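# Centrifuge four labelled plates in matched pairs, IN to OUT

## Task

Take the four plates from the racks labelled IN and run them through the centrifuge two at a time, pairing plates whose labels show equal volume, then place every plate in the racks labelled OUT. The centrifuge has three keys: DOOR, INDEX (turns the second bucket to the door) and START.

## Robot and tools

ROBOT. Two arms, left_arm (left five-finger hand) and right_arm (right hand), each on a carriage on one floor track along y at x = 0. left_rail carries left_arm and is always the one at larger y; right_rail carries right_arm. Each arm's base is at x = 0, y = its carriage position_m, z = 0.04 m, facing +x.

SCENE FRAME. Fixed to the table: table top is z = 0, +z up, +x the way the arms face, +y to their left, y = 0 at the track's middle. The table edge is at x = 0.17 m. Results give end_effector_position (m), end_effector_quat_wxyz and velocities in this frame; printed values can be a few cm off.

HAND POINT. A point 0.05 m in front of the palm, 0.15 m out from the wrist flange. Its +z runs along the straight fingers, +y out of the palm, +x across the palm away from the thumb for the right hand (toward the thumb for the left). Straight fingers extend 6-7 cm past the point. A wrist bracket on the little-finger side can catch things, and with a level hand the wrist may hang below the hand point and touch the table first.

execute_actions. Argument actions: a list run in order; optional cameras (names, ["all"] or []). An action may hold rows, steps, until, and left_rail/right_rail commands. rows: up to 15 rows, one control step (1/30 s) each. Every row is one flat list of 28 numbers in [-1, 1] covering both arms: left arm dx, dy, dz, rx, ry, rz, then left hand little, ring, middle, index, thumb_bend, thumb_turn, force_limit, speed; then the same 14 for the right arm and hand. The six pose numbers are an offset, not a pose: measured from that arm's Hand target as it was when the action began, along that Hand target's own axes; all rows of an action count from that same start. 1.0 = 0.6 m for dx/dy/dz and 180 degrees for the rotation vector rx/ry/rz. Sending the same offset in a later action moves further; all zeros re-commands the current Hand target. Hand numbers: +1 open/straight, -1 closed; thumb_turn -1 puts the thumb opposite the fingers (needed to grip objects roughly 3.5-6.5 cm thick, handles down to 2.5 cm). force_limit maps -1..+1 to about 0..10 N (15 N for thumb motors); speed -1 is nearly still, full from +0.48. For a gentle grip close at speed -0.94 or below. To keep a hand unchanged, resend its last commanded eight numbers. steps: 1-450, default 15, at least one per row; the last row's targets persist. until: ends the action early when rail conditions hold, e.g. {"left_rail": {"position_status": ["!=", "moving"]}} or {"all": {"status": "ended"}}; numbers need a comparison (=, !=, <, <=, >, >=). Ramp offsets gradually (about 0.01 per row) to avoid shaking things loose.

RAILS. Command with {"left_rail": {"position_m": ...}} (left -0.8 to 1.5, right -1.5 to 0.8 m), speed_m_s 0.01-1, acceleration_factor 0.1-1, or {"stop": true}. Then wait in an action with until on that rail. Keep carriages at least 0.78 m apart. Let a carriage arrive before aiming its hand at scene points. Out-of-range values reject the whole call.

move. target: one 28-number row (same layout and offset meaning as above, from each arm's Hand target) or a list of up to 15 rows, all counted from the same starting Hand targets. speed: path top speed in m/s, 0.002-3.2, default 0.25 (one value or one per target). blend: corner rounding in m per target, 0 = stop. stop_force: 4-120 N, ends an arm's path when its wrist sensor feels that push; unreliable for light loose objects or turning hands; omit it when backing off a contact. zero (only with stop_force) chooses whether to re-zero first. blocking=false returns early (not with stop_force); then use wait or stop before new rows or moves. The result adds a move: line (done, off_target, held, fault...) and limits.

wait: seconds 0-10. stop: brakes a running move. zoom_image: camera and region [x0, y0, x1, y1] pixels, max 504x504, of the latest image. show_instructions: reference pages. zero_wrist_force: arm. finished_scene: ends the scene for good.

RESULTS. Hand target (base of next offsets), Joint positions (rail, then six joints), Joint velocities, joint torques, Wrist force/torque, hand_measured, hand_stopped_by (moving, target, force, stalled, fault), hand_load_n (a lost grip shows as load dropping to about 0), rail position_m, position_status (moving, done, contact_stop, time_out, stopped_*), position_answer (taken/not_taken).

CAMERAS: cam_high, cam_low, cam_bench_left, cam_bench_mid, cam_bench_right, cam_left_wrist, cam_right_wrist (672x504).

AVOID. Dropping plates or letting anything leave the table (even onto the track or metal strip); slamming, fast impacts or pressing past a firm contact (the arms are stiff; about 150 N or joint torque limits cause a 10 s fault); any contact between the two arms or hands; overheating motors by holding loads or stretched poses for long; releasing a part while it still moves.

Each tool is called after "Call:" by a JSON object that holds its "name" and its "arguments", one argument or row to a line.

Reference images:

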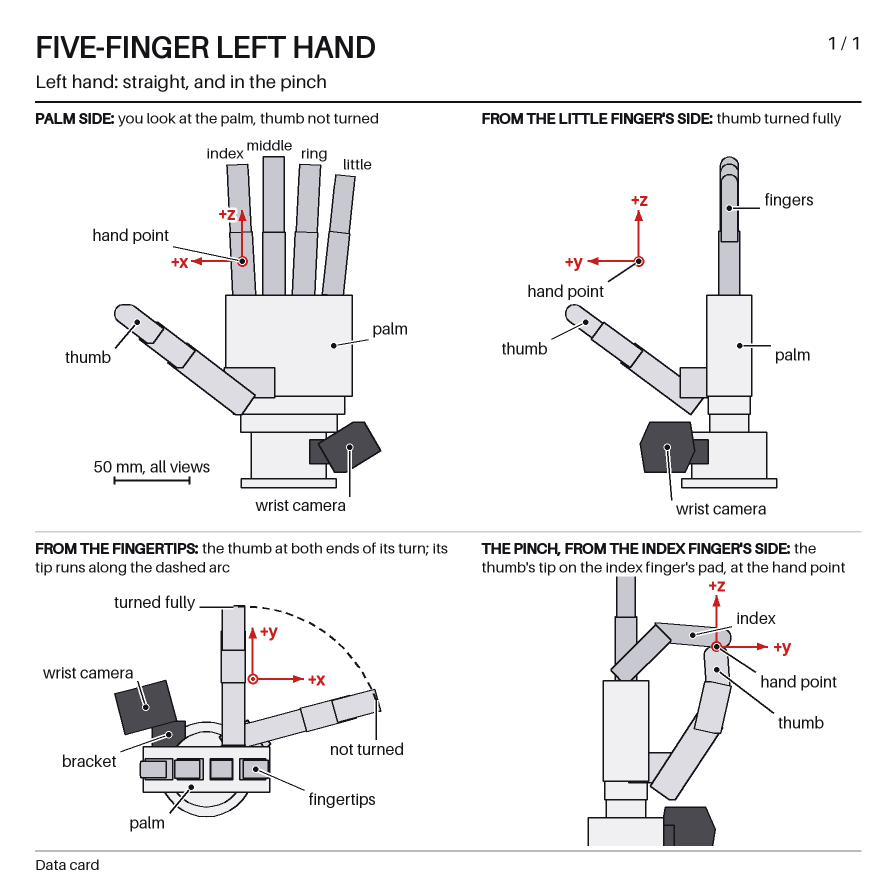

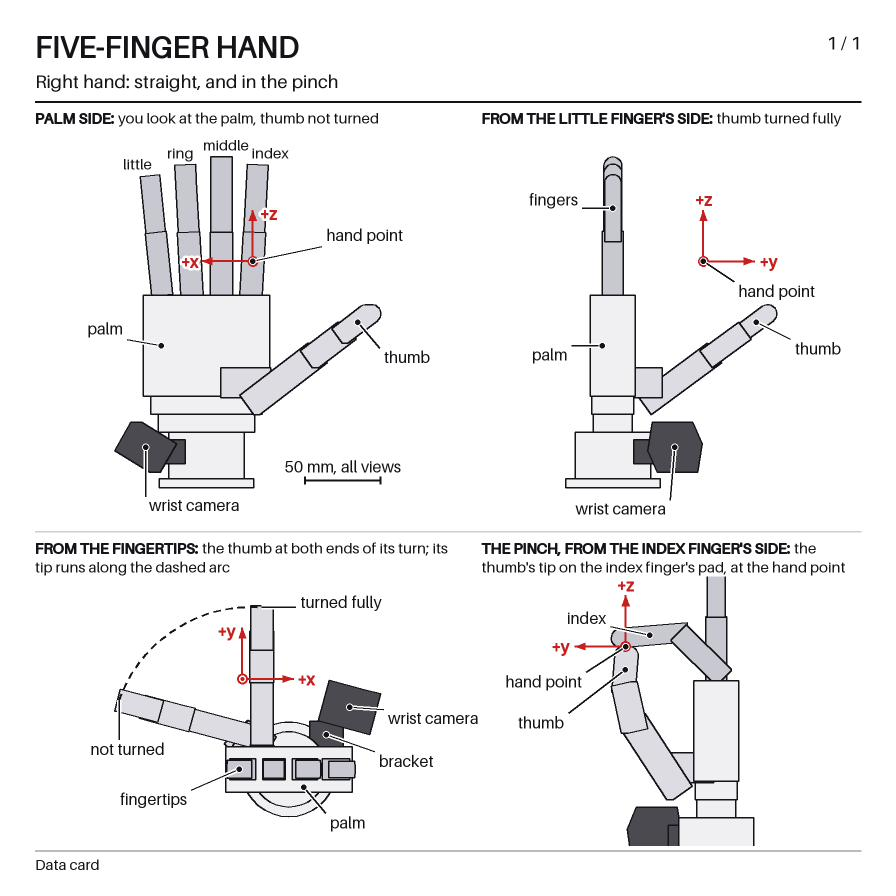

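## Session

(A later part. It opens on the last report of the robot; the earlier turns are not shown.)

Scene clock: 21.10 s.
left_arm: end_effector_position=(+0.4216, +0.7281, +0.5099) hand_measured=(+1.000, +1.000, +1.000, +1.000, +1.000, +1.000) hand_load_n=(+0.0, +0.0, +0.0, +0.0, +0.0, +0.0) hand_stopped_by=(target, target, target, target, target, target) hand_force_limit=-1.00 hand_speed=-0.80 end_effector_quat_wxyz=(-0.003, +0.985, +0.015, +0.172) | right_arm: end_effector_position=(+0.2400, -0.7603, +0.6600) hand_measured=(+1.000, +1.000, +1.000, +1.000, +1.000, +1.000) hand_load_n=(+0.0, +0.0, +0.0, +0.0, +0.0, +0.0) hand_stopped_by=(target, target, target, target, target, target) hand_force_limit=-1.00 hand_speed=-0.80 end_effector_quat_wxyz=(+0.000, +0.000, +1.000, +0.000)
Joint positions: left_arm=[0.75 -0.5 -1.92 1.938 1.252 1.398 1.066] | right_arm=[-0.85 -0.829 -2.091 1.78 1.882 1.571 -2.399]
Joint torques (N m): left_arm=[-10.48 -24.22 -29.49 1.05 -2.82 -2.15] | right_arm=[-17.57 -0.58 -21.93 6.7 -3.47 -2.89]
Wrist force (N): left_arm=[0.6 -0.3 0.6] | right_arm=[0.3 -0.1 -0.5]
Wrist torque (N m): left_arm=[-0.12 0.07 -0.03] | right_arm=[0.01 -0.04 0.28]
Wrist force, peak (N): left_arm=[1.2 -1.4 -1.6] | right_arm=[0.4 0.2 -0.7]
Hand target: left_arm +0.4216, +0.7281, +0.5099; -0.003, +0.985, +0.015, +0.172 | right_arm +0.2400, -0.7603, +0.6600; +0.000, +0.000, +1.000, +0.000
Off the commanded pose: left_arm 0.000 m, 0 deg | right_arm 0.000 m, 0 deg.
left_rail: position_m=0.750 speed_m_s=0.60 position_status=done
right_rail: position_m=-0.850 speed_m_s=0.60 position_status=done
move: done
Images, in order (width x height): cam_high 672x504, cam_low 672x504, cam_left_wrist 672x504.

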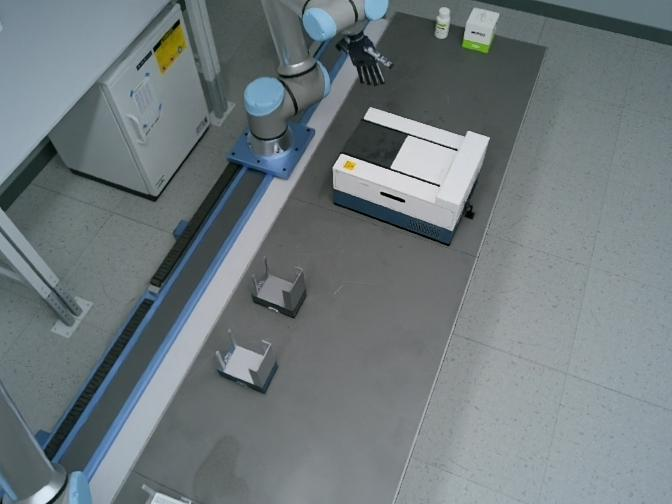

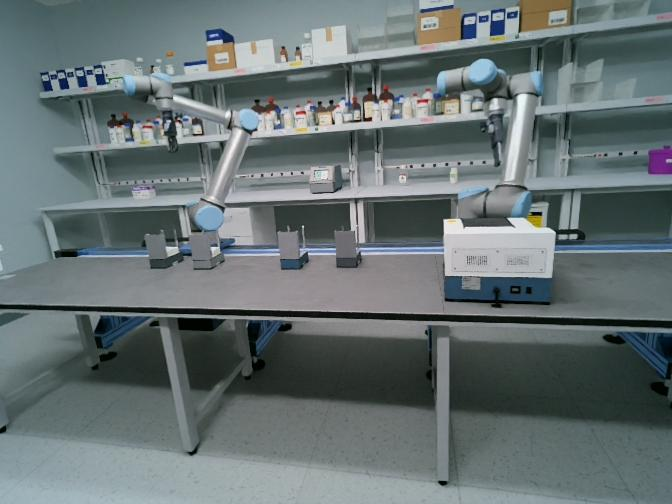

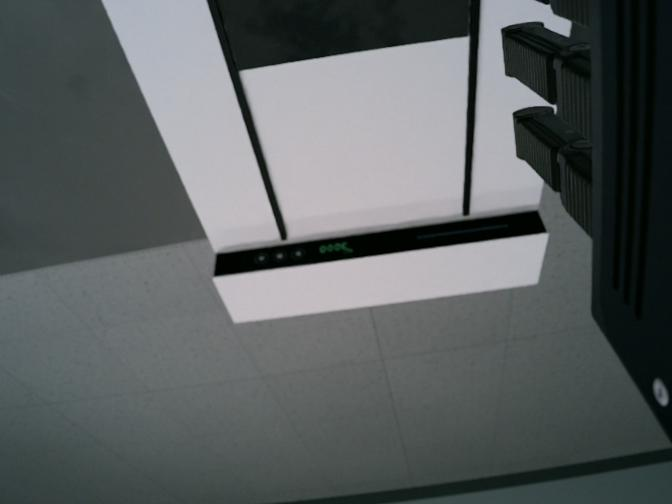

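Call:
{"name": "move", "arguments": {
  "target": [0.114,0.197,0.286,0,0,0, 1,1,1,1,1,1,-1,-0.8, 0,0,0,0,0,0, 1,1,1,1,1,1,-1,-0.8],
  "cameras": ["cam_left_wrist", "cam_high"],
  "speed": 0.2,
  "stop_force": 15
}}

Scene clock: 28.67 s.
left_arm: end_effector_position=(+0.5478, +0.6137, +0.3716) hand_measured=(+1.000, +1.000, +1.000, +1.000, +1.000, +1.000) hand_load_n=(+0.0, +0.0, +0.0, +0.0, +0.0, +0.0) hand_stopped_by=(target, target, target, target, target, target) hand_force_limit=-1.00 hand_speed=-0.80 end_effector_quat_wxyz=(-0.003, +0.985, +0.015, +0.172) | right_arm: end_effector_position=(+0.2400, -0.7603, +0.6600) hand_measured=(+1.000, +1.000, +1.000, +1.000, +1.000, +1.000) hand_load_n=(+0.0, +0.0, +0.0, +0.0, +0.0, +0.0) hand_stopped_by=(target, target, target, target, target, target) hand_force_limit=-1.00 hand_speed=-0.80 end_effector_quat_wxyz=(+0.000, +0.000, +1.000, +0.000)
Joint positions: left_arm=[0.75 -0.598 -1.616 1.949 0.955 1.37 0.97] | right_arm=[-0.85 -0.829 -2.091 1.78 1.882 1.571 -2.399]
Joint torques (N m): left_arm=[-9.22 -18.49 -51.22 1 -2.56 -2.33] | right_arm=[-13.73 -2.62 -22.26 6.46 -3.46 -2.68]
Wrist force (N): left_arm=[0.8 -0.3 0.3] | right_arm=[0.3 -0.2 -0.5]
Wrist torque (N m): left_arm=[-0.11 -0.02 -0.01] | right_arm=[0.00 -0.05 0.27]
Wrist force, peak (N): left_arm=[1.3 0.0 1.7] | right_arm=[0.6 -0.1 -0.7]
Hand target: left_arm +0.5478, +0.6137, +0.3716; -0.003, +0.985, +0.015, +0.172 | right_arm +0.2400, -0.7603, +0.6600; +0.000, +0.000, +1.000, +0.000
Off the commanded pose: left_arm 0.000 m, 0 deg | right_arm 0.000 m, 0 deg.
left_rail: position_m=0.750 speed_m_s=0.60 position_status=done
right_rail: position_m=-0.850 speed_m_s=0.60 position_status=done
move: done
Images, in order (width x height): cam_high 672x504, cam_left_wrist 672x504.

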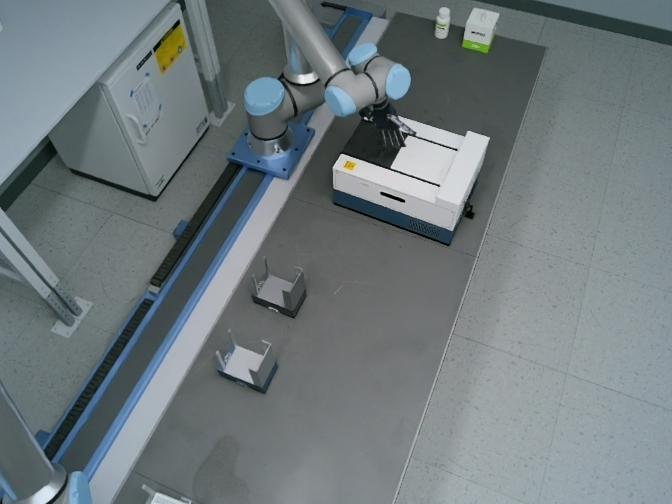

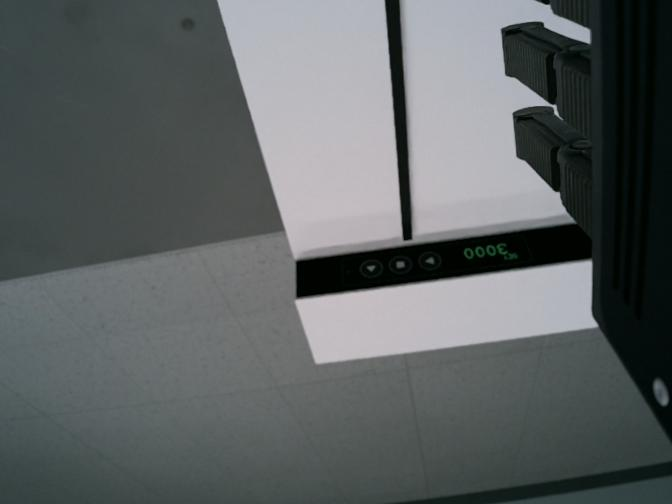

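Call:
{"name": "zoom_image", "arguments": {
  "camera": "cam_left_wrist",
  "region": [330, 220, 550, 310]
}}

Scaled by 2.291.

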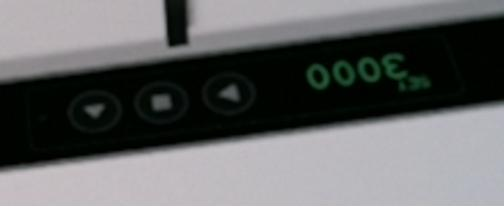

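Call:
{"name": "execute_actions", "arguments": {
  "actions": [
    {"rows": [[0,0,0,0,0,0, -1,-1,-1,1,1,1,-0.5,0.0, 0,0,0,0,0,0, 1,1,1,1,1,1,-1,-0.8]], "steps": 40}
  ],
  "cameras": ["cam_left_wrist"]
}}

Scene clock: 32.40 s.
left_arm: end_effector_position=(+0.5478, +0.6138, +0.3716) hand_measured=(-1.000, -1.000, -1.000, +1.000, +1.000, +1.000) hand_load_n=(+0.0, +0.0, +0.0, +0.0, +0.0, +0.0) hand_stopped_by=(target, target, target, target, target, target) hand_force_limit=-0.50 hand_speed=0.00 end_effector_quat_wxyz=(-0.003, +0.985, +0.015, +0.172) | right_arm: end_effector_position=(+0.2400, -0.7603, +0.6600) hand_measured=(+1.000, +1.000, +1.000, +1.000, +1.000, +1.000) hand_load_n=(+0.0, +0.0, +0.0, +0.0, +0.0, +0.0) hand_stopped_by=(target, target, target, target, target, target) hand_force_limit=-1.00 hand_speed=-0.80 end_effector_quat_wxyz=(+0.000, +0.000, +1.000, +0.000)
Joint positions: left_arm=[0.75 -0.598 -1.616 1.949 0.955 1.37 0.97] | right_arm=[-0.85 -0.829 -2.091 1.78 1.882 1.571 -2.399]
Joint torques (N m): left_arm=[-8.83 -22.28 -42.06 4.69 1.63 -2.05] | right_arm=[-17.12 -0.5 -22.84 6.56 -3.42 -2.72]
Wrist force (N): left_arm=[0.8 -0.4 0.7] | right_arm=[0.5 -0.1 -0.4]
Wrist torque (N m): left_arm=[-0.14 0.00 0.00] | right_arm=[0.01 -0.09 0.29]
Wrist force, peak (N): left_arm=[1.0 -0.7 0.7] | right_arm=[0.4 0.0 -0.7]
Hand target: left_arm +0.5478, +0.6138, +0.3716; -0.003, +0.985, +0.015, +0.172 | right_arm +0.2400, -0.7603, +0.6600; +0.000, +0.000, +1.000, +0.000
Off the commanded pose: left_arm 0.000 m, 0 deg | right_arm 0.000 m, 0 deg.
left_rail: position_m=0.750 speed_m_s=0.60 position_status=done
right_rail: position_m=-0.850 speed_m_s=0.60 position_status=done
Images, in order (width x height): cam_left_wrist 672x504.

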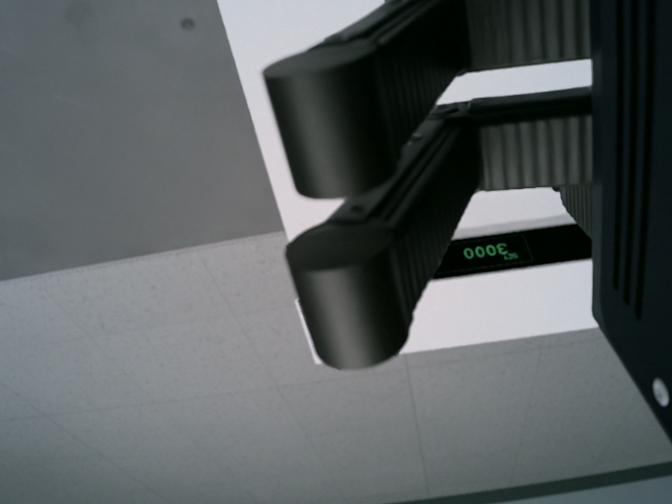

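Call:
{"name": "move", "arguments": {
  "target": [0.0457,0.128,0.1037,0,0.0556,0, -1,-1,1,1,1,1,-0.5,0.0, 0,0,0,0,0,0, 1,1,1,1,1,1,-1,-0.8],
  "cameras": ["cam_left_wrist"],
  "speed": 0.1,
  "stop_force": 10
}}

Scene clock: 35.83 s.
left_arm: end_effector_position=(+0.5970, +0.5385, +0.3223) hand_measured=(-1.000, -1.000, +1.000, +1.000, +1.000, +1.000) hand_load_n=(+0.0, +0.0, +0.0, +0.0, +0.0, +0.0) hand_stopped_by=(target, target, target, target, target, target) hand_force_limit=-0.50 hand_speed=0.00 end_effector_quat_wxyz=(-0.004, +0.966, +0.015, +0.257) | right_arm: end_effector_position=(+0.2400, -0.7603, +0.6600) hand_measured=(+1.000, +1.000, +1.000, +1.000, +1.000, +1.000) hand_load_n=(+0.0, +0.0, +0.0, +0.0, +0.0, +0.0) hand_stopped_by=(target, target, target, target, target, target) hand_force_limit=-1.00 hand_speed=-0.80 end_effector_quat_wxyz=(+0.000, +0.000, +1.000, +0.000)
Joint positions: left_arm=[0.75 -0.73 -1.53 1.98 0.729 1.221 0.879] | right_arm=[-0.85 -0.829 -2.091 1.78 1.882 1.571 -2.399]
Joint torques (N m): left_arm=[-8.76 -24.23 -25.75 0.41 -2.78 -2.27] | right_arm=[-15.49 -1.57 -22.3 6.52 -3.49 -3]
Wrist force (N): left_arm=[1.3 -0.9 0.6] | right_arm=[0.3 -0.1 -0.1]
Wrist torque (N m): left_arm=[-0.13 -0.17 0.04] | right_arm=[-0.01 -0.06 0.28]
Wrist force, peak (N): left_arm=[1.7 -1.1 0.6] | right_arm=[0.9 -0.1 -0.5]
Hand target: left_arm +0.5970, +0.5385, +0.3223; -0.004, +0.966, +0.015, +0.257 | right_arm +0.2400, -0.7603, +0.6600; +0.000, +0.000, +1.000, +0.000
Off the commanded pose: left_arm 0.000 m, 0 deg | right_arm 0.000 m, 0 deg.
left_rail: position_m=0.750 speed_m_s=0.60 position_status=done
right_rail: position_m=-0.850 speed_m_s=0.60 position_status=done
move: done
Images, in order (width x height): cam_left_wrist 672x504.

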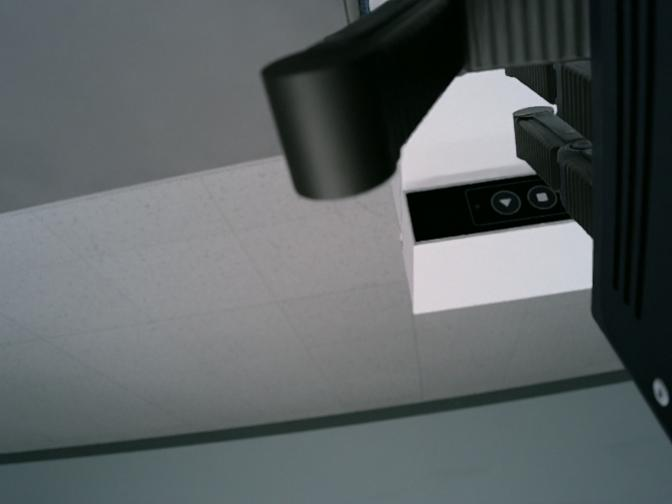

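Call:
{"name": "zoom_image", "arguments": {
  "camera": "cam_left_wrist",
  "region": [390, 90, 600, 250]
}}

Scaled by 2.400.

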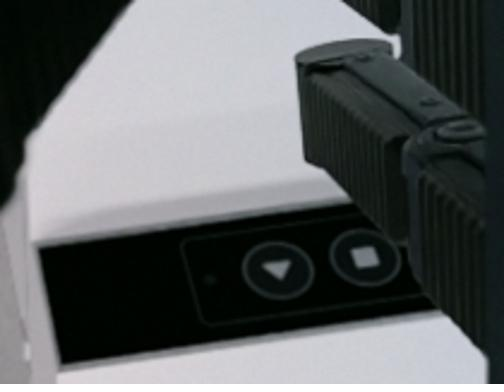

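Call:
{"name": "move", "arguments": {
  "target": [0.0575,0.0025,0.0675,0,0,0, -1,-1,1,1,1,1,-0.5,0.0, 0,0,0,0,0,0, 1,1,1,1,1,1,-1,-0.8],
  "cameras": ["cam_left_wrist"],
  "speed": 0.05,
  "stop_force": 6
}}

Call:
{"name": "zoom_image", "arguments": {
  "camera": "cam_left_wrist",
  "region": [390, 70, 600, 230]
}}

Scene clock: 39.70 s.
left_arm: end_effector_position=(+0.6471, +0.5385, +0.3043) hand_measured=(-1.000, -1.000, +1.000, +1.000, +1.000, +1.000) hand_load_n=(+0.0, +0.0, +0.0, +0.0, +0.0, +0.0) hand_stopped_by=(target, target, target, target, target, target) hand_force_limit=-0.50 hand_speed=0.00 end_effector_quat_wxyz=(-0.004, +0.966, +0.015, +0.257) | right_arm: end_effector_position=(+0.2400, -0.7603, +0.6600) hand_measured=(+1.000, +1.000, +1.000, +1.000, +1.000, +1.000) hand_load_n=(+0.0, +0.0, +0.5, +0.0, +0.0, +0.0) hand_stopped_by=(target, target, target, target, target, target) hand_force_limit=-1.00 hand_speed=-0.80 end_effector_quat_wxyz=(+0.000, +0.000, +1.000, +0.000)
Joint positions: left_arm=[0.75 -0.66 -1.44 1.91 0.685 1.248 0.948] | right_arm=[-0.85 -0.829 -2.091 1.78 1.882 1.571 -2.399]
Joint torques (N m): left_arm=[8.48 -31.66 -48.75 0.37 2.25 1.91] | right_arm=[-15.68 -1.62 -22.19 6.41 -3.61 -2.76]
Wrist force (N): left_arm=[0.9 -0.4 -0.1] | right_arm=[0.2 0.0 -0.3]
Wrist torque (N m): left_arm=[-0.04 -0.12 -0.10] | right_arm=[0.03 -0.04 0.28]
Wrist force, peak (N): left_arm=[1.9 -1.2 0.5] | right_arm=[0.7 0.2 -0.7]
Hand target: left_arm +0.6471, +0.5385, +0.3043; -0.004, +0.966, +0.015, +0.257 | right_arm +0.2400, -0.7603, +0.6600; +0.000, +0.000, +1.000, +0.000
Off the commanded pose: left_arm 0.000 m, 0 deg | right_arm 0.000 m, 0 deg.
left_rail: position_m=0.750 speed_m_s=0.60 position_status=done
right_rail: position_m=-0.850 speed_m_s=0.60 position_status=done
move: done
Images, in order (width x height): cam_left_wrist 672x504.

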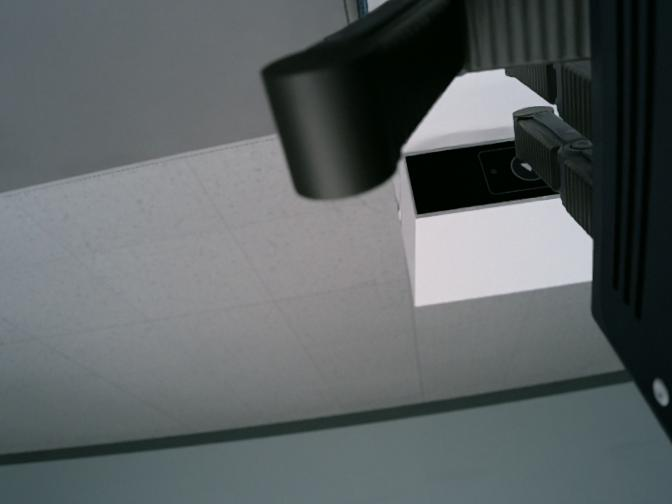

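Scaled by 2.400.

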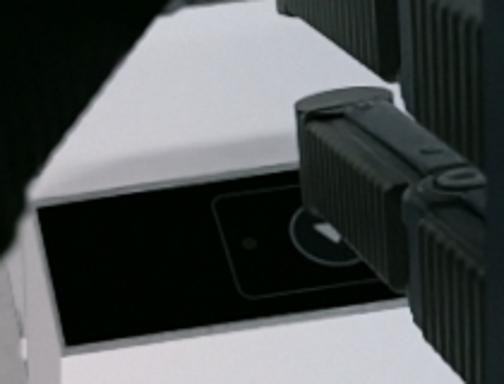

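Call:
{"name": "move", "arguments": {
  "target": [0.0587,-0.0036,0.0488,0,0,0, -1,-1,1,1,1,1,-0.5,0.0, 0,0,0,0,0,0, 1,1,1,1,1,1,-1,-0.8],
  "cameras": ["cam_left_wrist"],
  "speed": 0.03,
  "stop_force": 6
}}

Call:
{"name": "zoom_image", "arguments": {
  "camera": "cam_left_wrist",
  "region": [390, 50, 600, 210]
}}

Scene clock: 43.60 s.
left_arm: end_effector_position=(+0.6922, +0.5421, +0.2964) hand_measured=(-1.000, -1.000, +1.000, +1.000, +1.000, +1.000) hand_load_n=(+0.0, +0.0, +0.0, +0.0, +0.0, +0.0) hand_stopped_by=(target, target, target, target, target, target) hand_force_limit=-0.50 hand_speed=0.00 end_effector_quat_wxyz=(-0.004, +0.966, +0.015, +0.257) | right_arm: end_effector_position=(+0.2400, -0.7603, +0.6600) hand_measured=(+1.000, +1.000, +1.000, +1.000, +1.000, +1.000) hand_load_n=(+0.0, +0.0, +0.0, +0.0, +0.0, +0.0) hand_stopped_by=(target, target, target, target, target, target) hand_force_limit=-1.00 hand_speed=-0.80 end_effector_quat_wxyz=(+0.000, +0.000, +1.000, +0.000)
Joint positions: left_arm=[0.75 -0.601 -1.369 1.837 0.67 1.273 1.004] | right_arm=[-0.85 -0.829 -2.091 1.78 1.882 1.571 -2.399]
Joint torques (N m): left_arm=[8.55 -36.35 -48.54 -0.54 2.25 1.95] | right_arm=[-14.11 -0.77 -22.43 6.45 -3.43 -2.87]
Wrist force (N): left_arm=[0.0 -0.9 -5.0] | right_arm=[0.3 0.0 -0.2]
Wrist torque (N m): left_arm=[0.19 -0.16 -0.14] | right_arm=[0.02 -0.05 0.28]
Wrist force, peak (N): left_arm=[-0.3 -0.8 -5.2] | right_arm=[0.4 -0.1 -0.9]
Hand target: left_arm +0.6922, +0.5421, +0.2964; -0.004, +0.966, +0.015, +0.257 | right_arm +0.2400, -0.7603, +0.6600; +0.000, +0.000, +1.000, +0.000
Off the commanded pose: left_arm 0.000 m, 0 deg | right_arm 0.000 m, 0 deg.
left_rail: position_m=0.750 speed_m_s=0.60 position_status=done
right_rail: position_m=-0.850 speed_m_s=0.60 position_status=done
move: done
Images, in order (width x height): cam_left_wrist 672x504.

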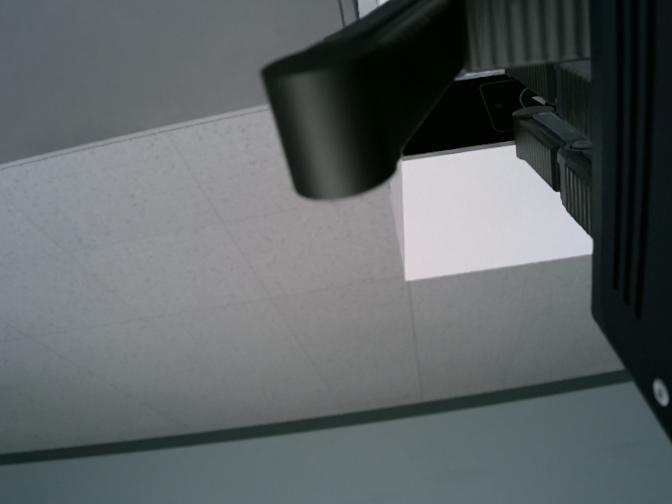

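Scaled by 2.400.

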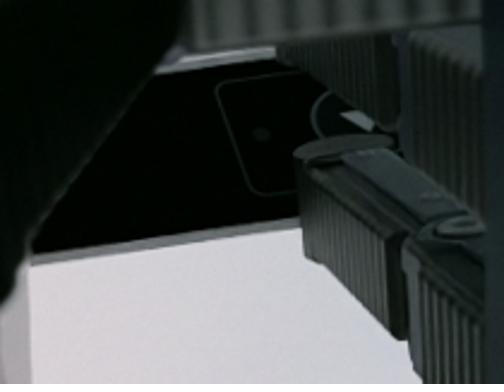

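Call:
{"name": "move", "arguments": {
  "target": [-0.01,0,-0.045,0,0,0, -1,-1,-1,1,1,1,-0.5,0.0, 0,0,0,0,0,0, 1,1,1,1,1,1,-1,-0.8],
  "cameras": ["cam_left_wrist", "cam_high"],
  "speed": 0.05
}}

Call:
{"name": "zoom_image", "arguments": {
  "camera": "cam_left_wrist",
  "region": [390, 70, 600, 230]
}}

Call:
{"name": "zoom_image", "arguments": {
  "camera": "cam_high",
  "region": [300, 50, 520, 260]
}}

Scene clock: 45.33 s.
left_arm: end_effector_position=(+0.6736, +0.5415, +0.3168) hand_measured=(-1.000, -1.000, -1.000, +1.000, +1.000, +1.000) hand_load_n=(+0.0, +0.0, +0.0, +0.0, +0.0, +0.0) hand_stopped_by=(target, target, target, target, target, target) hand_force_limit=-0.50 hand_speed=0.00 end_effector_quat_wxyz=(-0.004, +0.966, +0.015, +0.257) | right_arm: end_effector_position=(+0.2400, -0.7603, +0.6600) hand_measured=(+1.000, +1.000, +1.000, +1.000, +1.000, +1.000) hand_load_n=(+0.0, +0.0, +0.0, +0.0, +0.0, +0.0) hand_stopped_by=(target, target, target, target, target, target) hand_force_limit=-1.00 hand_speed=-0.80 end_effector_quat_wxyz=(+0.000, +0.000, +1.000, +0.000)
Joint positions: left_arm=[0.75 -0.623 -1.411 1.85 0.705 1.264 0.984] | right_arm=[-0.85 -0.829 -2.091 1.78 1.882 1.571 -2.399]
Joint torques (N m): left_arm=[-7.16 -63.61 -26.36 5.81 -2.76 -2.12] | right_arm=[-13.53 -1.96 -22.09 6.31 -3.63 -2.72]
Wrist force (N): left_arm=[1.3 -0.7 0.5] | right_arm=[0.2 -0.1 -0.6]
Wrist torque (N m): left_arm=[-0.13 -0.14 0.07] | right_arm=[0.03 -0.03 0.28]
Wrist force, peak (N): left_arm=[-0.3 -0.9 -5.5] | right_arm=[0.8 0.2 -0.4]
Hand target: left_arm +0.6735, +0.5415, +0.3169; -0.004, +0.966, +0.015, +0.257 | right_arm +0.2400, -0.7603, +0.6600; +0.000, +0.000, +1.000, +0.000
Off the commanded pose: left_arm 0.000 m, 0 deg | right_arm 0.000 m, 0 deg.
left_rail: position_m=0.750 speed_m_s=0.60 position_status=done
right_rail: position_m=-0.850 speed_m_s=0.60 position_status=done
move: done
Images, in order (width x height): cam_high 672x504, cam_left_wrist 672x504.

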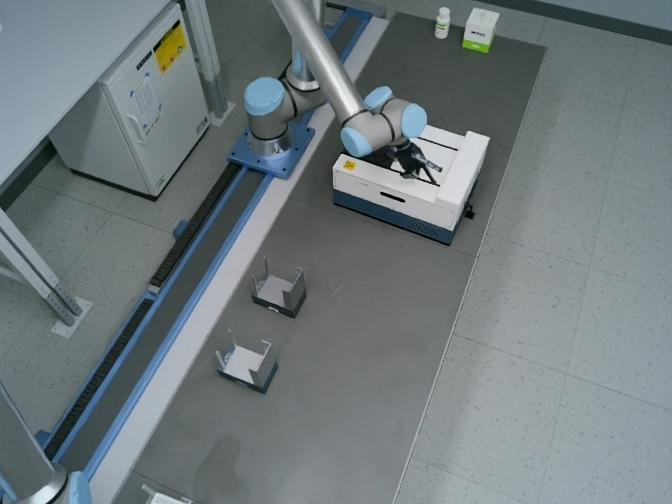

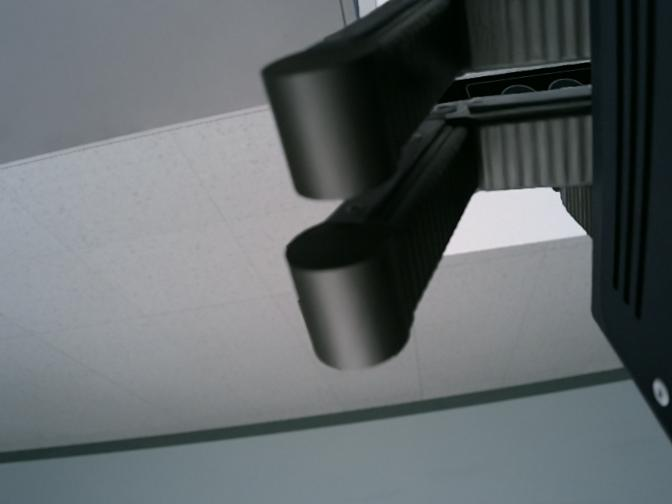

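Scaled by 2.400.

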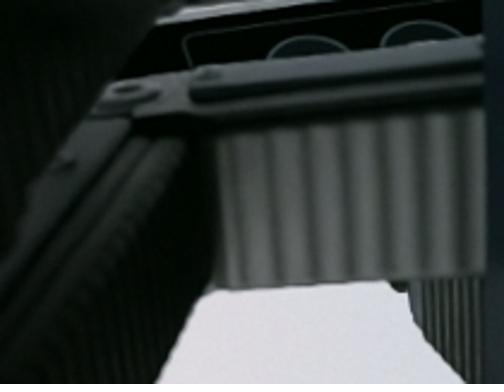

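Scaled by 2.291.

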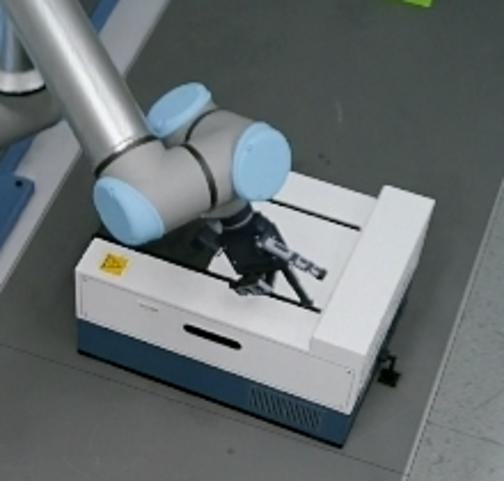

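Call:
{"name": "move", "arguments": {
  "target": [
    [-0.0169,-0.0028,0.0076,0,0,0, -1,-1,-1,1,1,1,-0.5,0.0, 0,0,0,0,0,0, 1,1,1,1,1,1,-1,-0.8],
    [0.0017,-0.0013,0.076,0,0,0, -1,-1,-1,1,1,1,-0.5,0.0, 0,0,0,0,0,0, 1,1,1,1,1,1,-1,-0.8]
  ],
  "cameras": ["cam_left_wrist", "cam_high"],
  "speed": 0.03,
  "stop_force": 7
}}

Scene clock: 48.73 s.
left_arm: end_effector_position=(+0.6910, +0.5431, +0.2838) hand_measured=(-1.000, -1.000, -1.000, +1.000, +1.000, +1.000) hand_load_n=(+0.0, +0.0, +0.0, +0.0, +0.0, +0.0) hand_stopped_by=(target, target, target, target, target, target) hand_force_limit=-0.50 hand_speed=0.00 end_effector_quat_wxyz=(-0.004, +0.966, +0.015, +0.257) | right_arm: end_effector_position=(+0.2400, -0.7603, +0.6600) hand_measured=(+1.000, +1.000, +1.000, +1.000, +1.000, +1.000) hand_load_n=(+0.0, +0.0, +0.0, +0.0, -0.5, +0.0) hand_stopped_by=(target, target, target, target, target, target) hand_force_limit=-1.00 hand_speed=-0.80 end_effector_quat_wxyz=(+0.000, +0.000, +1.000, +0.000)
Joint positions: left_arm=[0.75 -0.601 -1.361 1.852 0.647 1.273 1.005] | right_arm=[-0.85 -0.829 -2.091 1.78 1.882 1.571 -2.399]
Joint torques (N m): left_arm=[-8.86 -71.23 -28.73 3.46 -3.95 -2.21] | right_arm=[-13.58 -2.1 -21.71 6.15 -3.36 -2.54]
Wrist force (N): left_arm=[-5.7 -1.0 -1.9] | right_arm=[0.6 0.0 -0.5]
Wrist torque (N m): left_arm=[0.01 -0.49 -0.42] | right_arm=[0.03 -0.08 0.30]
Wrist force, peak (N): left_arm=[-13.0 -2.4 -7.0] | right_arm=[0.5 -0.5 -0.6]
Hand target: left_arm +0.6910, +0.5431, +0.2838; -0.004, +0.966, +0.015, +0.257 (not the last commanded pose) | right_arm +0.2400, -0.7603, +0.6600; +0.000, +0.000, +1.000, +0.000
Off the commanded pose: left_arm 0.009 m, 0 deg | right_arm 0.000 m, 0 deg.
left_rail: position_m=0.750 speed_m_s=0.60 position_status=done
right_rail: position_m=-0.850 speed_m_s=0.60 position_status=done
move: contact (left_arm); path passed 1 of 2 targets
Images, in order (width x height): cam_high 672x504, cam_left_wrist 672x504.

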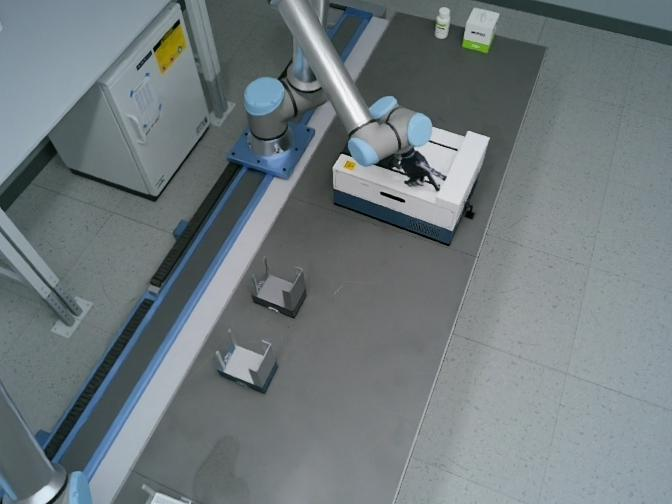

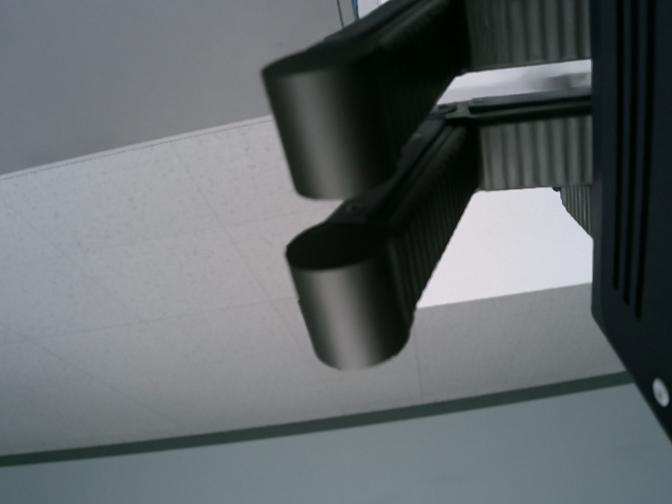

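Call:
{"name": "move", "arguments": {
  "target": [-0.0604,0,-0.0,0,0,0, -1,-1,1,1,1,1,-0.5,0.0, 0,0,0,0,0,0, 1,1,1,1,1,1,-1,-0.8],
  "cameras": ["cam_left_wrist", "cam_high"],
  "speed": 0.05
}}

Call:
{"name": "zoom_image", "arguments": {
  "camera": "cam_high",
  "region": [300, 50, 520, 260]
}}

Call:
{"name": "zoom_image", "arguments": {
  "camera": "cam_left_wrist",
  "region": [390, 50, 600, 210]
}}

Scene clock: 50.43 s.
left_arm: end_effector_position=(+0.6598, +0.5420, +0.2660) hand_measured=(-1.000, -1.000, +0.474, +1.000, +1.000, +1.000) hand_load_n=(+0.0, +0.5, -30.0, +0.0, +0.0, +0.0) hand_stopped_by=(target, target, stalled, target, target, target) hand_force_limit=-0.50 hand_speed=0.00 end_effector_quat_wxyz=(-0.004, +0.966, +0.015, +0.257) | right_arm: end_effector_position=(+0.2400, -0.7603, +0.6600) hand_measured=(+1.000, +1.000, +1.000, +1.000, +1.000, +1.000) hand_load_n=(+0.0, +0.0, +0.0, +0.0, +0.0, +0.0) hand_stopped_by=(target, target, target, target, target, target) hand_force_limit=-1.00 hand_speed=-0.80 end_effector_quat_wxyz=(+0.000, +0.000, +1.000, +0.000)
Joint positions: left_arm=[0.75 -0.638 -1.391 1.928 0.612 1.257 0.969] | right_arm=[-0.85 -0.829 -2.091 1.78 1.882 1.571 -2.399]
Joint torques (N m): left_arm=[-2.53 -30.85 22.54 11.53 0.54 -1.79] | right_arm=[-14.18 -1.88 -22.9 6.16 -3.49 -2.55]
Wrist force (N): left_arm=[42.9 15.1 -34.1] | right_arm=[0.5 0.2 -0.1]
Wrist torque (N m): left_arm=[0.70 2.12 1.67] | right_arm=[0.03 -0.09 0.30]
Wrist force, peak (N): left_arm=[42.9 15.1 -34.1] | right_arm=[0.2 -0.5 -0.9]
Hand target: left_arm +0.6596, +0.5421, +0.2658; -0.004, +0.966, +0.015, +0.257 | right_arm +0.2400, -0.7603, +0.6600; +0.000, +0.000, +1.000, +0.000
Off the commanded pose: left_arm 0.000 m, 0 deg | right_arm 0.000 m, 0 deg.
left_rail: position_m=0.750 speed_m_s=0.60 position_status=done
right_rail: position_m=-0.850 speed_m_s=0.60 position_status=done
move: done
Images, in order (width x height): cam_high 672x504, cam_left_wrist 672x504.

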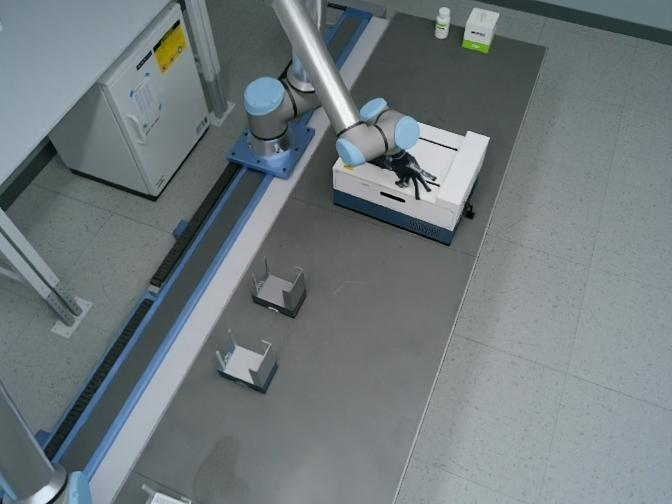

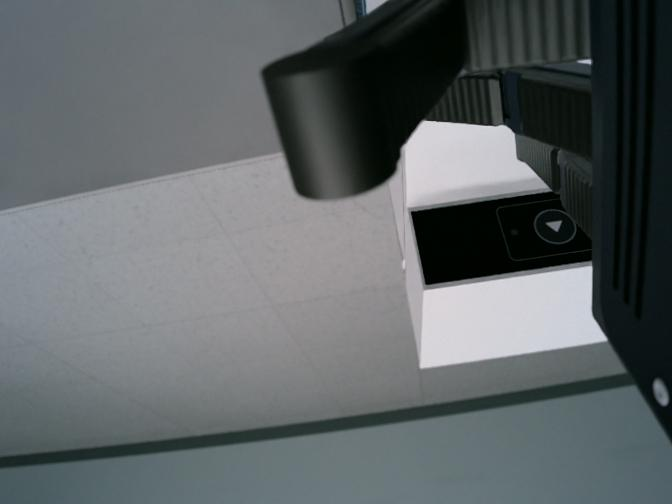

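Scaled by 2.291.

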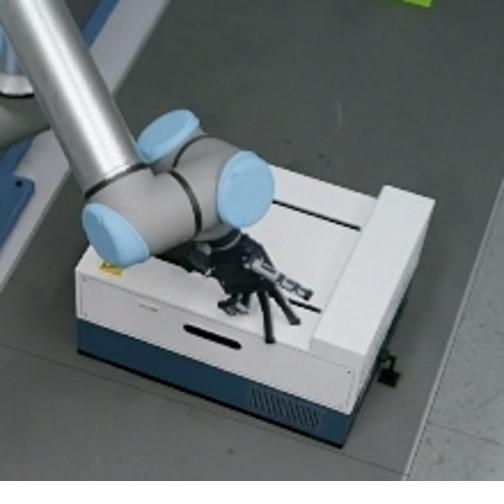

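Scaled by 2.400.

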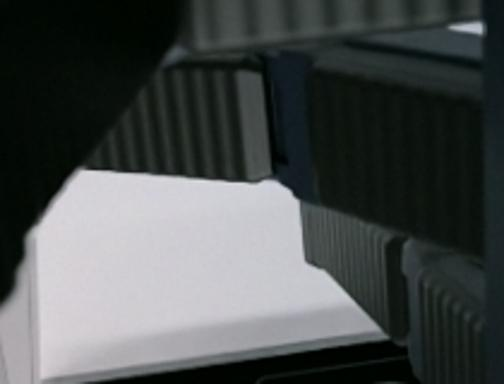

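Call:
{"name": "move", "arguments": {
  "target": [0.033,0,-0.06,0,0,0, -1,-1,0.4,1,1,1,-0.5,0.0, 0,0,0,0,0,0, 1,1,1,1,1,1,-1,-0.8],
  "cameras": ["cam_left_wrist", "cam_high"],
  "speed": 0.1
}}

Scene clock: 52.57 s.
left_arm: end_effector_position=(+0.6589, +0.5421, +0.3068) hand_measured=(-1.000, -1.000, +0.400, +1.000, +1.000, +1.000) hand_load_n=(+0.0, +0.0, +0.0, +0.0, +0.0, +0.0) hand_stopped_by=(target, target, target, target, target, target) hand_force_limit=-0.50 hand_speed=0.00 end_effector_quat_wxyz=(-0.004, +0.966, +0.015, +0.257) | right_arm: end_effector_position=(+0.2400, -0.7603, +0.6600) hand_measured=(+1.000, +1.000, +1.000, +1.000, +1.000, +1.000) hand_load_n=(+0.0, +0.0, +0.0, +0.0, +0.5, +0.0) hand_stopped_by=(target, target, target, target, target, target) hand_force_limit=-1.00 hand_speed=-0.80 end_effector_quat_wxyz=(+0.000, +0.000, +1.000, +0.000)
Joint positions: left_arm=[0.75 -0.639 -1.426 1.888 0.687 1.257 0.968] | right_arm=[-0.85 -0.829 -2.091 1.78 1.882 1.571 -2.399]
Joint torques (N m): left_arm=[-9.61 -64.17 -49.19 5.63 -3 -2.12] | right_arm=[-14.1 -0.92 -22.98 6.26 -3.53 -2.54]
Wrist force (N): left_arm=[0.9 -0.8 -0.3] | right_arm=[0.1 0.2 -0.7]
Wrist torque (N m): left_arm=[-0.10 -0.11 0.04] | right_arm=[0.07 0.00 0.27]
Wrist force, peak (N): left_arm=[47.1 15.4 -35.4] | right_arm=[0.5 0.4 -0.7]
Hand target: left_arm +0.6589, +0.5420, +0.3069; -0.004, +0.966, +0.015, +0.257 | right_arm +0.2400, -0.7603, +0.6600; +0.000, +0.000, +1.000, +0.000
Off the commanded pose: left_arm 0.000 m, 0 deg | right_arm 0.000 m, 0 deg.
left_rail: position_m=0.750 speed_m_s=0.60 position_status=done
right_rail: position_m=-0.850 speed_m_s=0.60 position_status=done
move: done
Images, in order (width x height): cam_high 672x504, cam_left_wrist 672x504.

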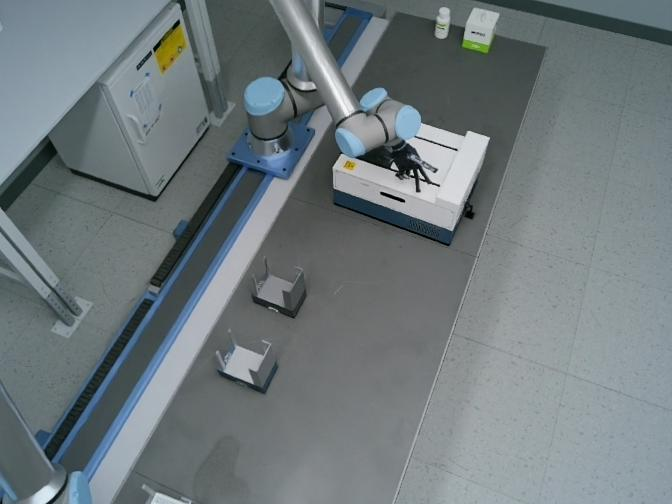

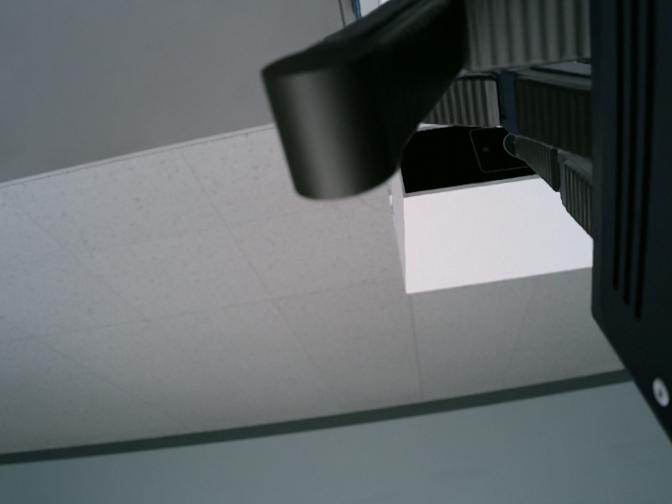

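Call:
{"name": "move", "arguments": {
  "target": [0.1,0,-0.2,0,0,0, -1,-1,1,1,1,1,-0.5,0.0, 0,0,0,0,0,0, 1,1,1,1,1,1,-1,-0.8],
  "cameras": ["cam_left_wrist", "cam_high"],
  "speed": 0.2
}}

Scene clock: 54.60 s.
left_arm: end_effector_position=(+0.6513, +0.5418, +0.4407) hand_measured=(-1.000, -1.000, +1.000, +1.000, +1.000, +1.000) hand_load_n=(+0.0, +0.0, +0.0, +0.0, +0.0, +0.0) hand_stopped_by=(target, target, target, target, target, target) hand_force_limit=-0.50 hand_speed=0.00 end_effector_quat_wxyz=(-0.004, +0.966, +0.015, +0.257) | right_arm: end_effector_position=(+0.2400, -0.7603, +0.6600) hand_measured=(+1.000, +1.000, +1.000, +1.000, +1.000, +1.000) hand_load_n=(+0.0, +0.0, +0.0, +0.0, +0.0, +0.0) hand_stopped_by=(target, target, target, target, target, target) hand_force_limit=-1.00 hand_speed=-0.80 end_effector_quat_wxyz=(+0.000, +0.000, +1.000, +0.000)
Joint positions: left_arm=[0.75 -0.649 -1.514 1.737 0.929 1.253 0.959] | right_arm=[-0.85 -0.829 -2.091 1.78 1.882 1.571 -2.399]
Joint torques (N m): left_arm=[-9.22 -61.47 -52.63 5.5 -2.72 -2.18] | right_arm=[-13.73 -0.6 -22.48 6.11 -3.61 -2.76]
Wrist force (N): left_arm=[1.4 -1.0 -0.5] | right_arm=[0.2 -0.3 -0.5]
Wrist torque (N m): left_arm=[-0.11 -0.21 0.07] | right_arm=[-0.01 -0.03 0.27]
Wrist force, peak (N): left_arm=[1.8 -1.2 -1.7] | right_arm=[0.7 0.0 -0.5]
Hand target: left_arm +0.6513, +0.5418, +0.4408; -0.004, +0.966, +0.015, +0.257 | right_arm +0.2400, -0.7603, +0.6600; +0.000, +0.000, +1.000, +0.000
Off the commanded pose: left_arm 0.000 m, 0 deg | right_arm 0.000 m, 0 deg.
left_rail: position_m=0.750 speed_m_s=0.60 position_status=done
right_rail: position_m=-0.850 speed_m_s=0.60 position_status=done
move: done
Images, in order (width x height): cam_high 672x504, cam_left_wrist 672x504.

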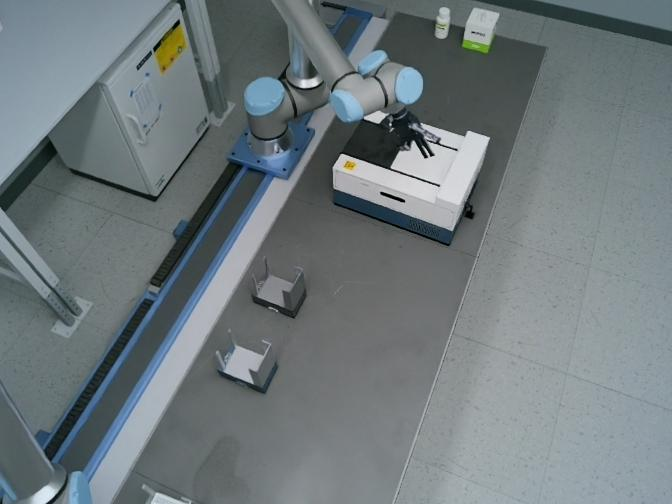

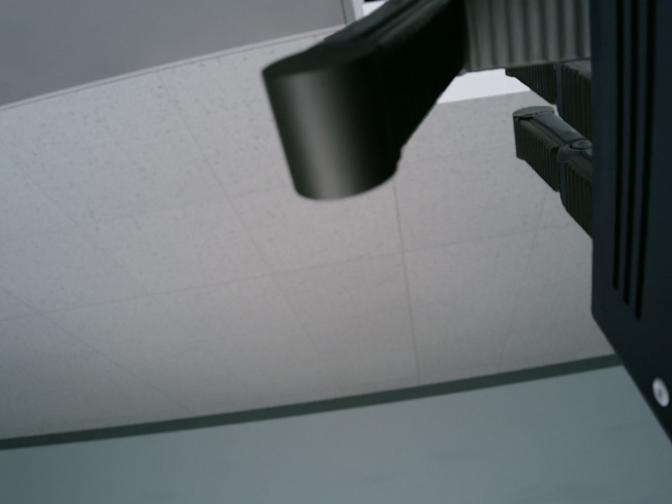

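Call:
{"name": "move", "arguments": {
  "target": [
    [-0.1007,0.003,0.232,0,0,0, -1,-1,-1,1,1,1,-0.5,0.0, 0,0,0,0,0,0, 1,1,1,1,1,1,-1,-0.8],
    [-0.1123,0.003,0.2522,0,0,0, -1,-1,-1,1,1,1,-0.5,0.0, 0,0,0,0,0,0, 1,1,1,1,1,1,-1,-0.8]
  ],
  "cameras": ["cam_left_wrist", "cam_high"],
  "speed": 0.08,
  "stop_force": 8
}}

Scene clock: 59.40 s.
left_arm: end_effector_position=(+0.6681, +0.5405, +0.2760) hand_measured=(-1.000, -1.000, -1.000, +1.000, +1.000, +1.000) hand_load_n=(+0.5, +0.0, +0.0, +0.0, +0.0, -0.5) hand_stopped_by=(target, target, target, target, target, target) hand_force_limit=-0.50 hand_speed=0.00 end_effector_quat_wxyz=(-0.004, +0.966, +0.015, +0.257) | right_arm: end_effector_position=(+0.2400, -0.7603, +0.6600) hand_measured=(+1.000, +1.000, +1.000, +1.000, +1.000, +1.000) hand_load_n=(+0.0, +0.0, +0.0, +0.0, +0.0, +0.0) hand_stopped_by=(target, target, target, target, target, target) hand_force_limit=-1.00 hand_speed=-0.80 end_effector_quat_wxyz=(+0.000, +0.000, +1.000, +0.000)
Joint positions: left_arm=[0.75 -0.631 -1.387 1.902 0.632 1.26 0.976] | right_arm=[-0.85 -0.829 -2.091 1.78 1.882 1.571 -2.399]
Joint torques (N m): left_arm=[7.64 -35.63 -24.1 0.43 2.03 2.11] | right_arm=[-14.22 -0.47 -21.99 6.12 -3.56 -2.81]
Wrist force (N): left_arm=[0.9 -1.4 0.0] | right_arm=[0.4 -0.1 -0.6]
Wrist torque (N m): left_arm=[-0.21 -0.06 -0.07] | right_arm=[0.03 -0.06 0.29]
Wrist force, peak (N): left_arm=[1.7 -1.0 -1.4] | right_arm=[0.6 -0.2 -0.8]
Hand target: left_arm +0.6681, +0.5405, +0.2760; -0.004, +0.966, +0.015, +0.257 | right_arm +0.2400, -0.7603, +0.6600; +0.000, +0.000, +1.000, +0.000
Off the commanded pose: left_arm 0.000 m, 0 deg | right_arm 0.000 m, 0 deg.
left_rail: position_m=0.750 speed_m_s=0.60 position_status=done
right_rail: position_m=-0.850 speed_m_s=0.60 position_status=done
move: done
Images, in order (width x height): cam_high 672x504, cam_left_wrist 672x504.

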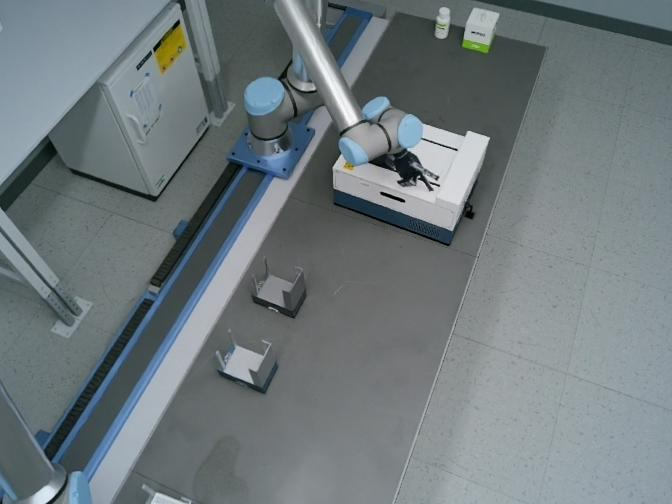

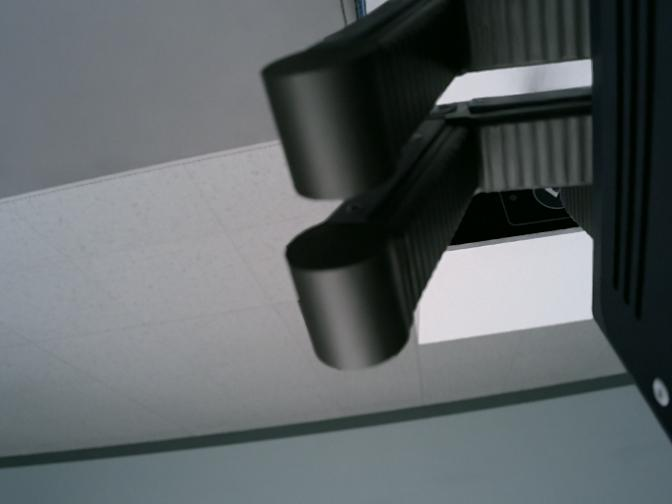

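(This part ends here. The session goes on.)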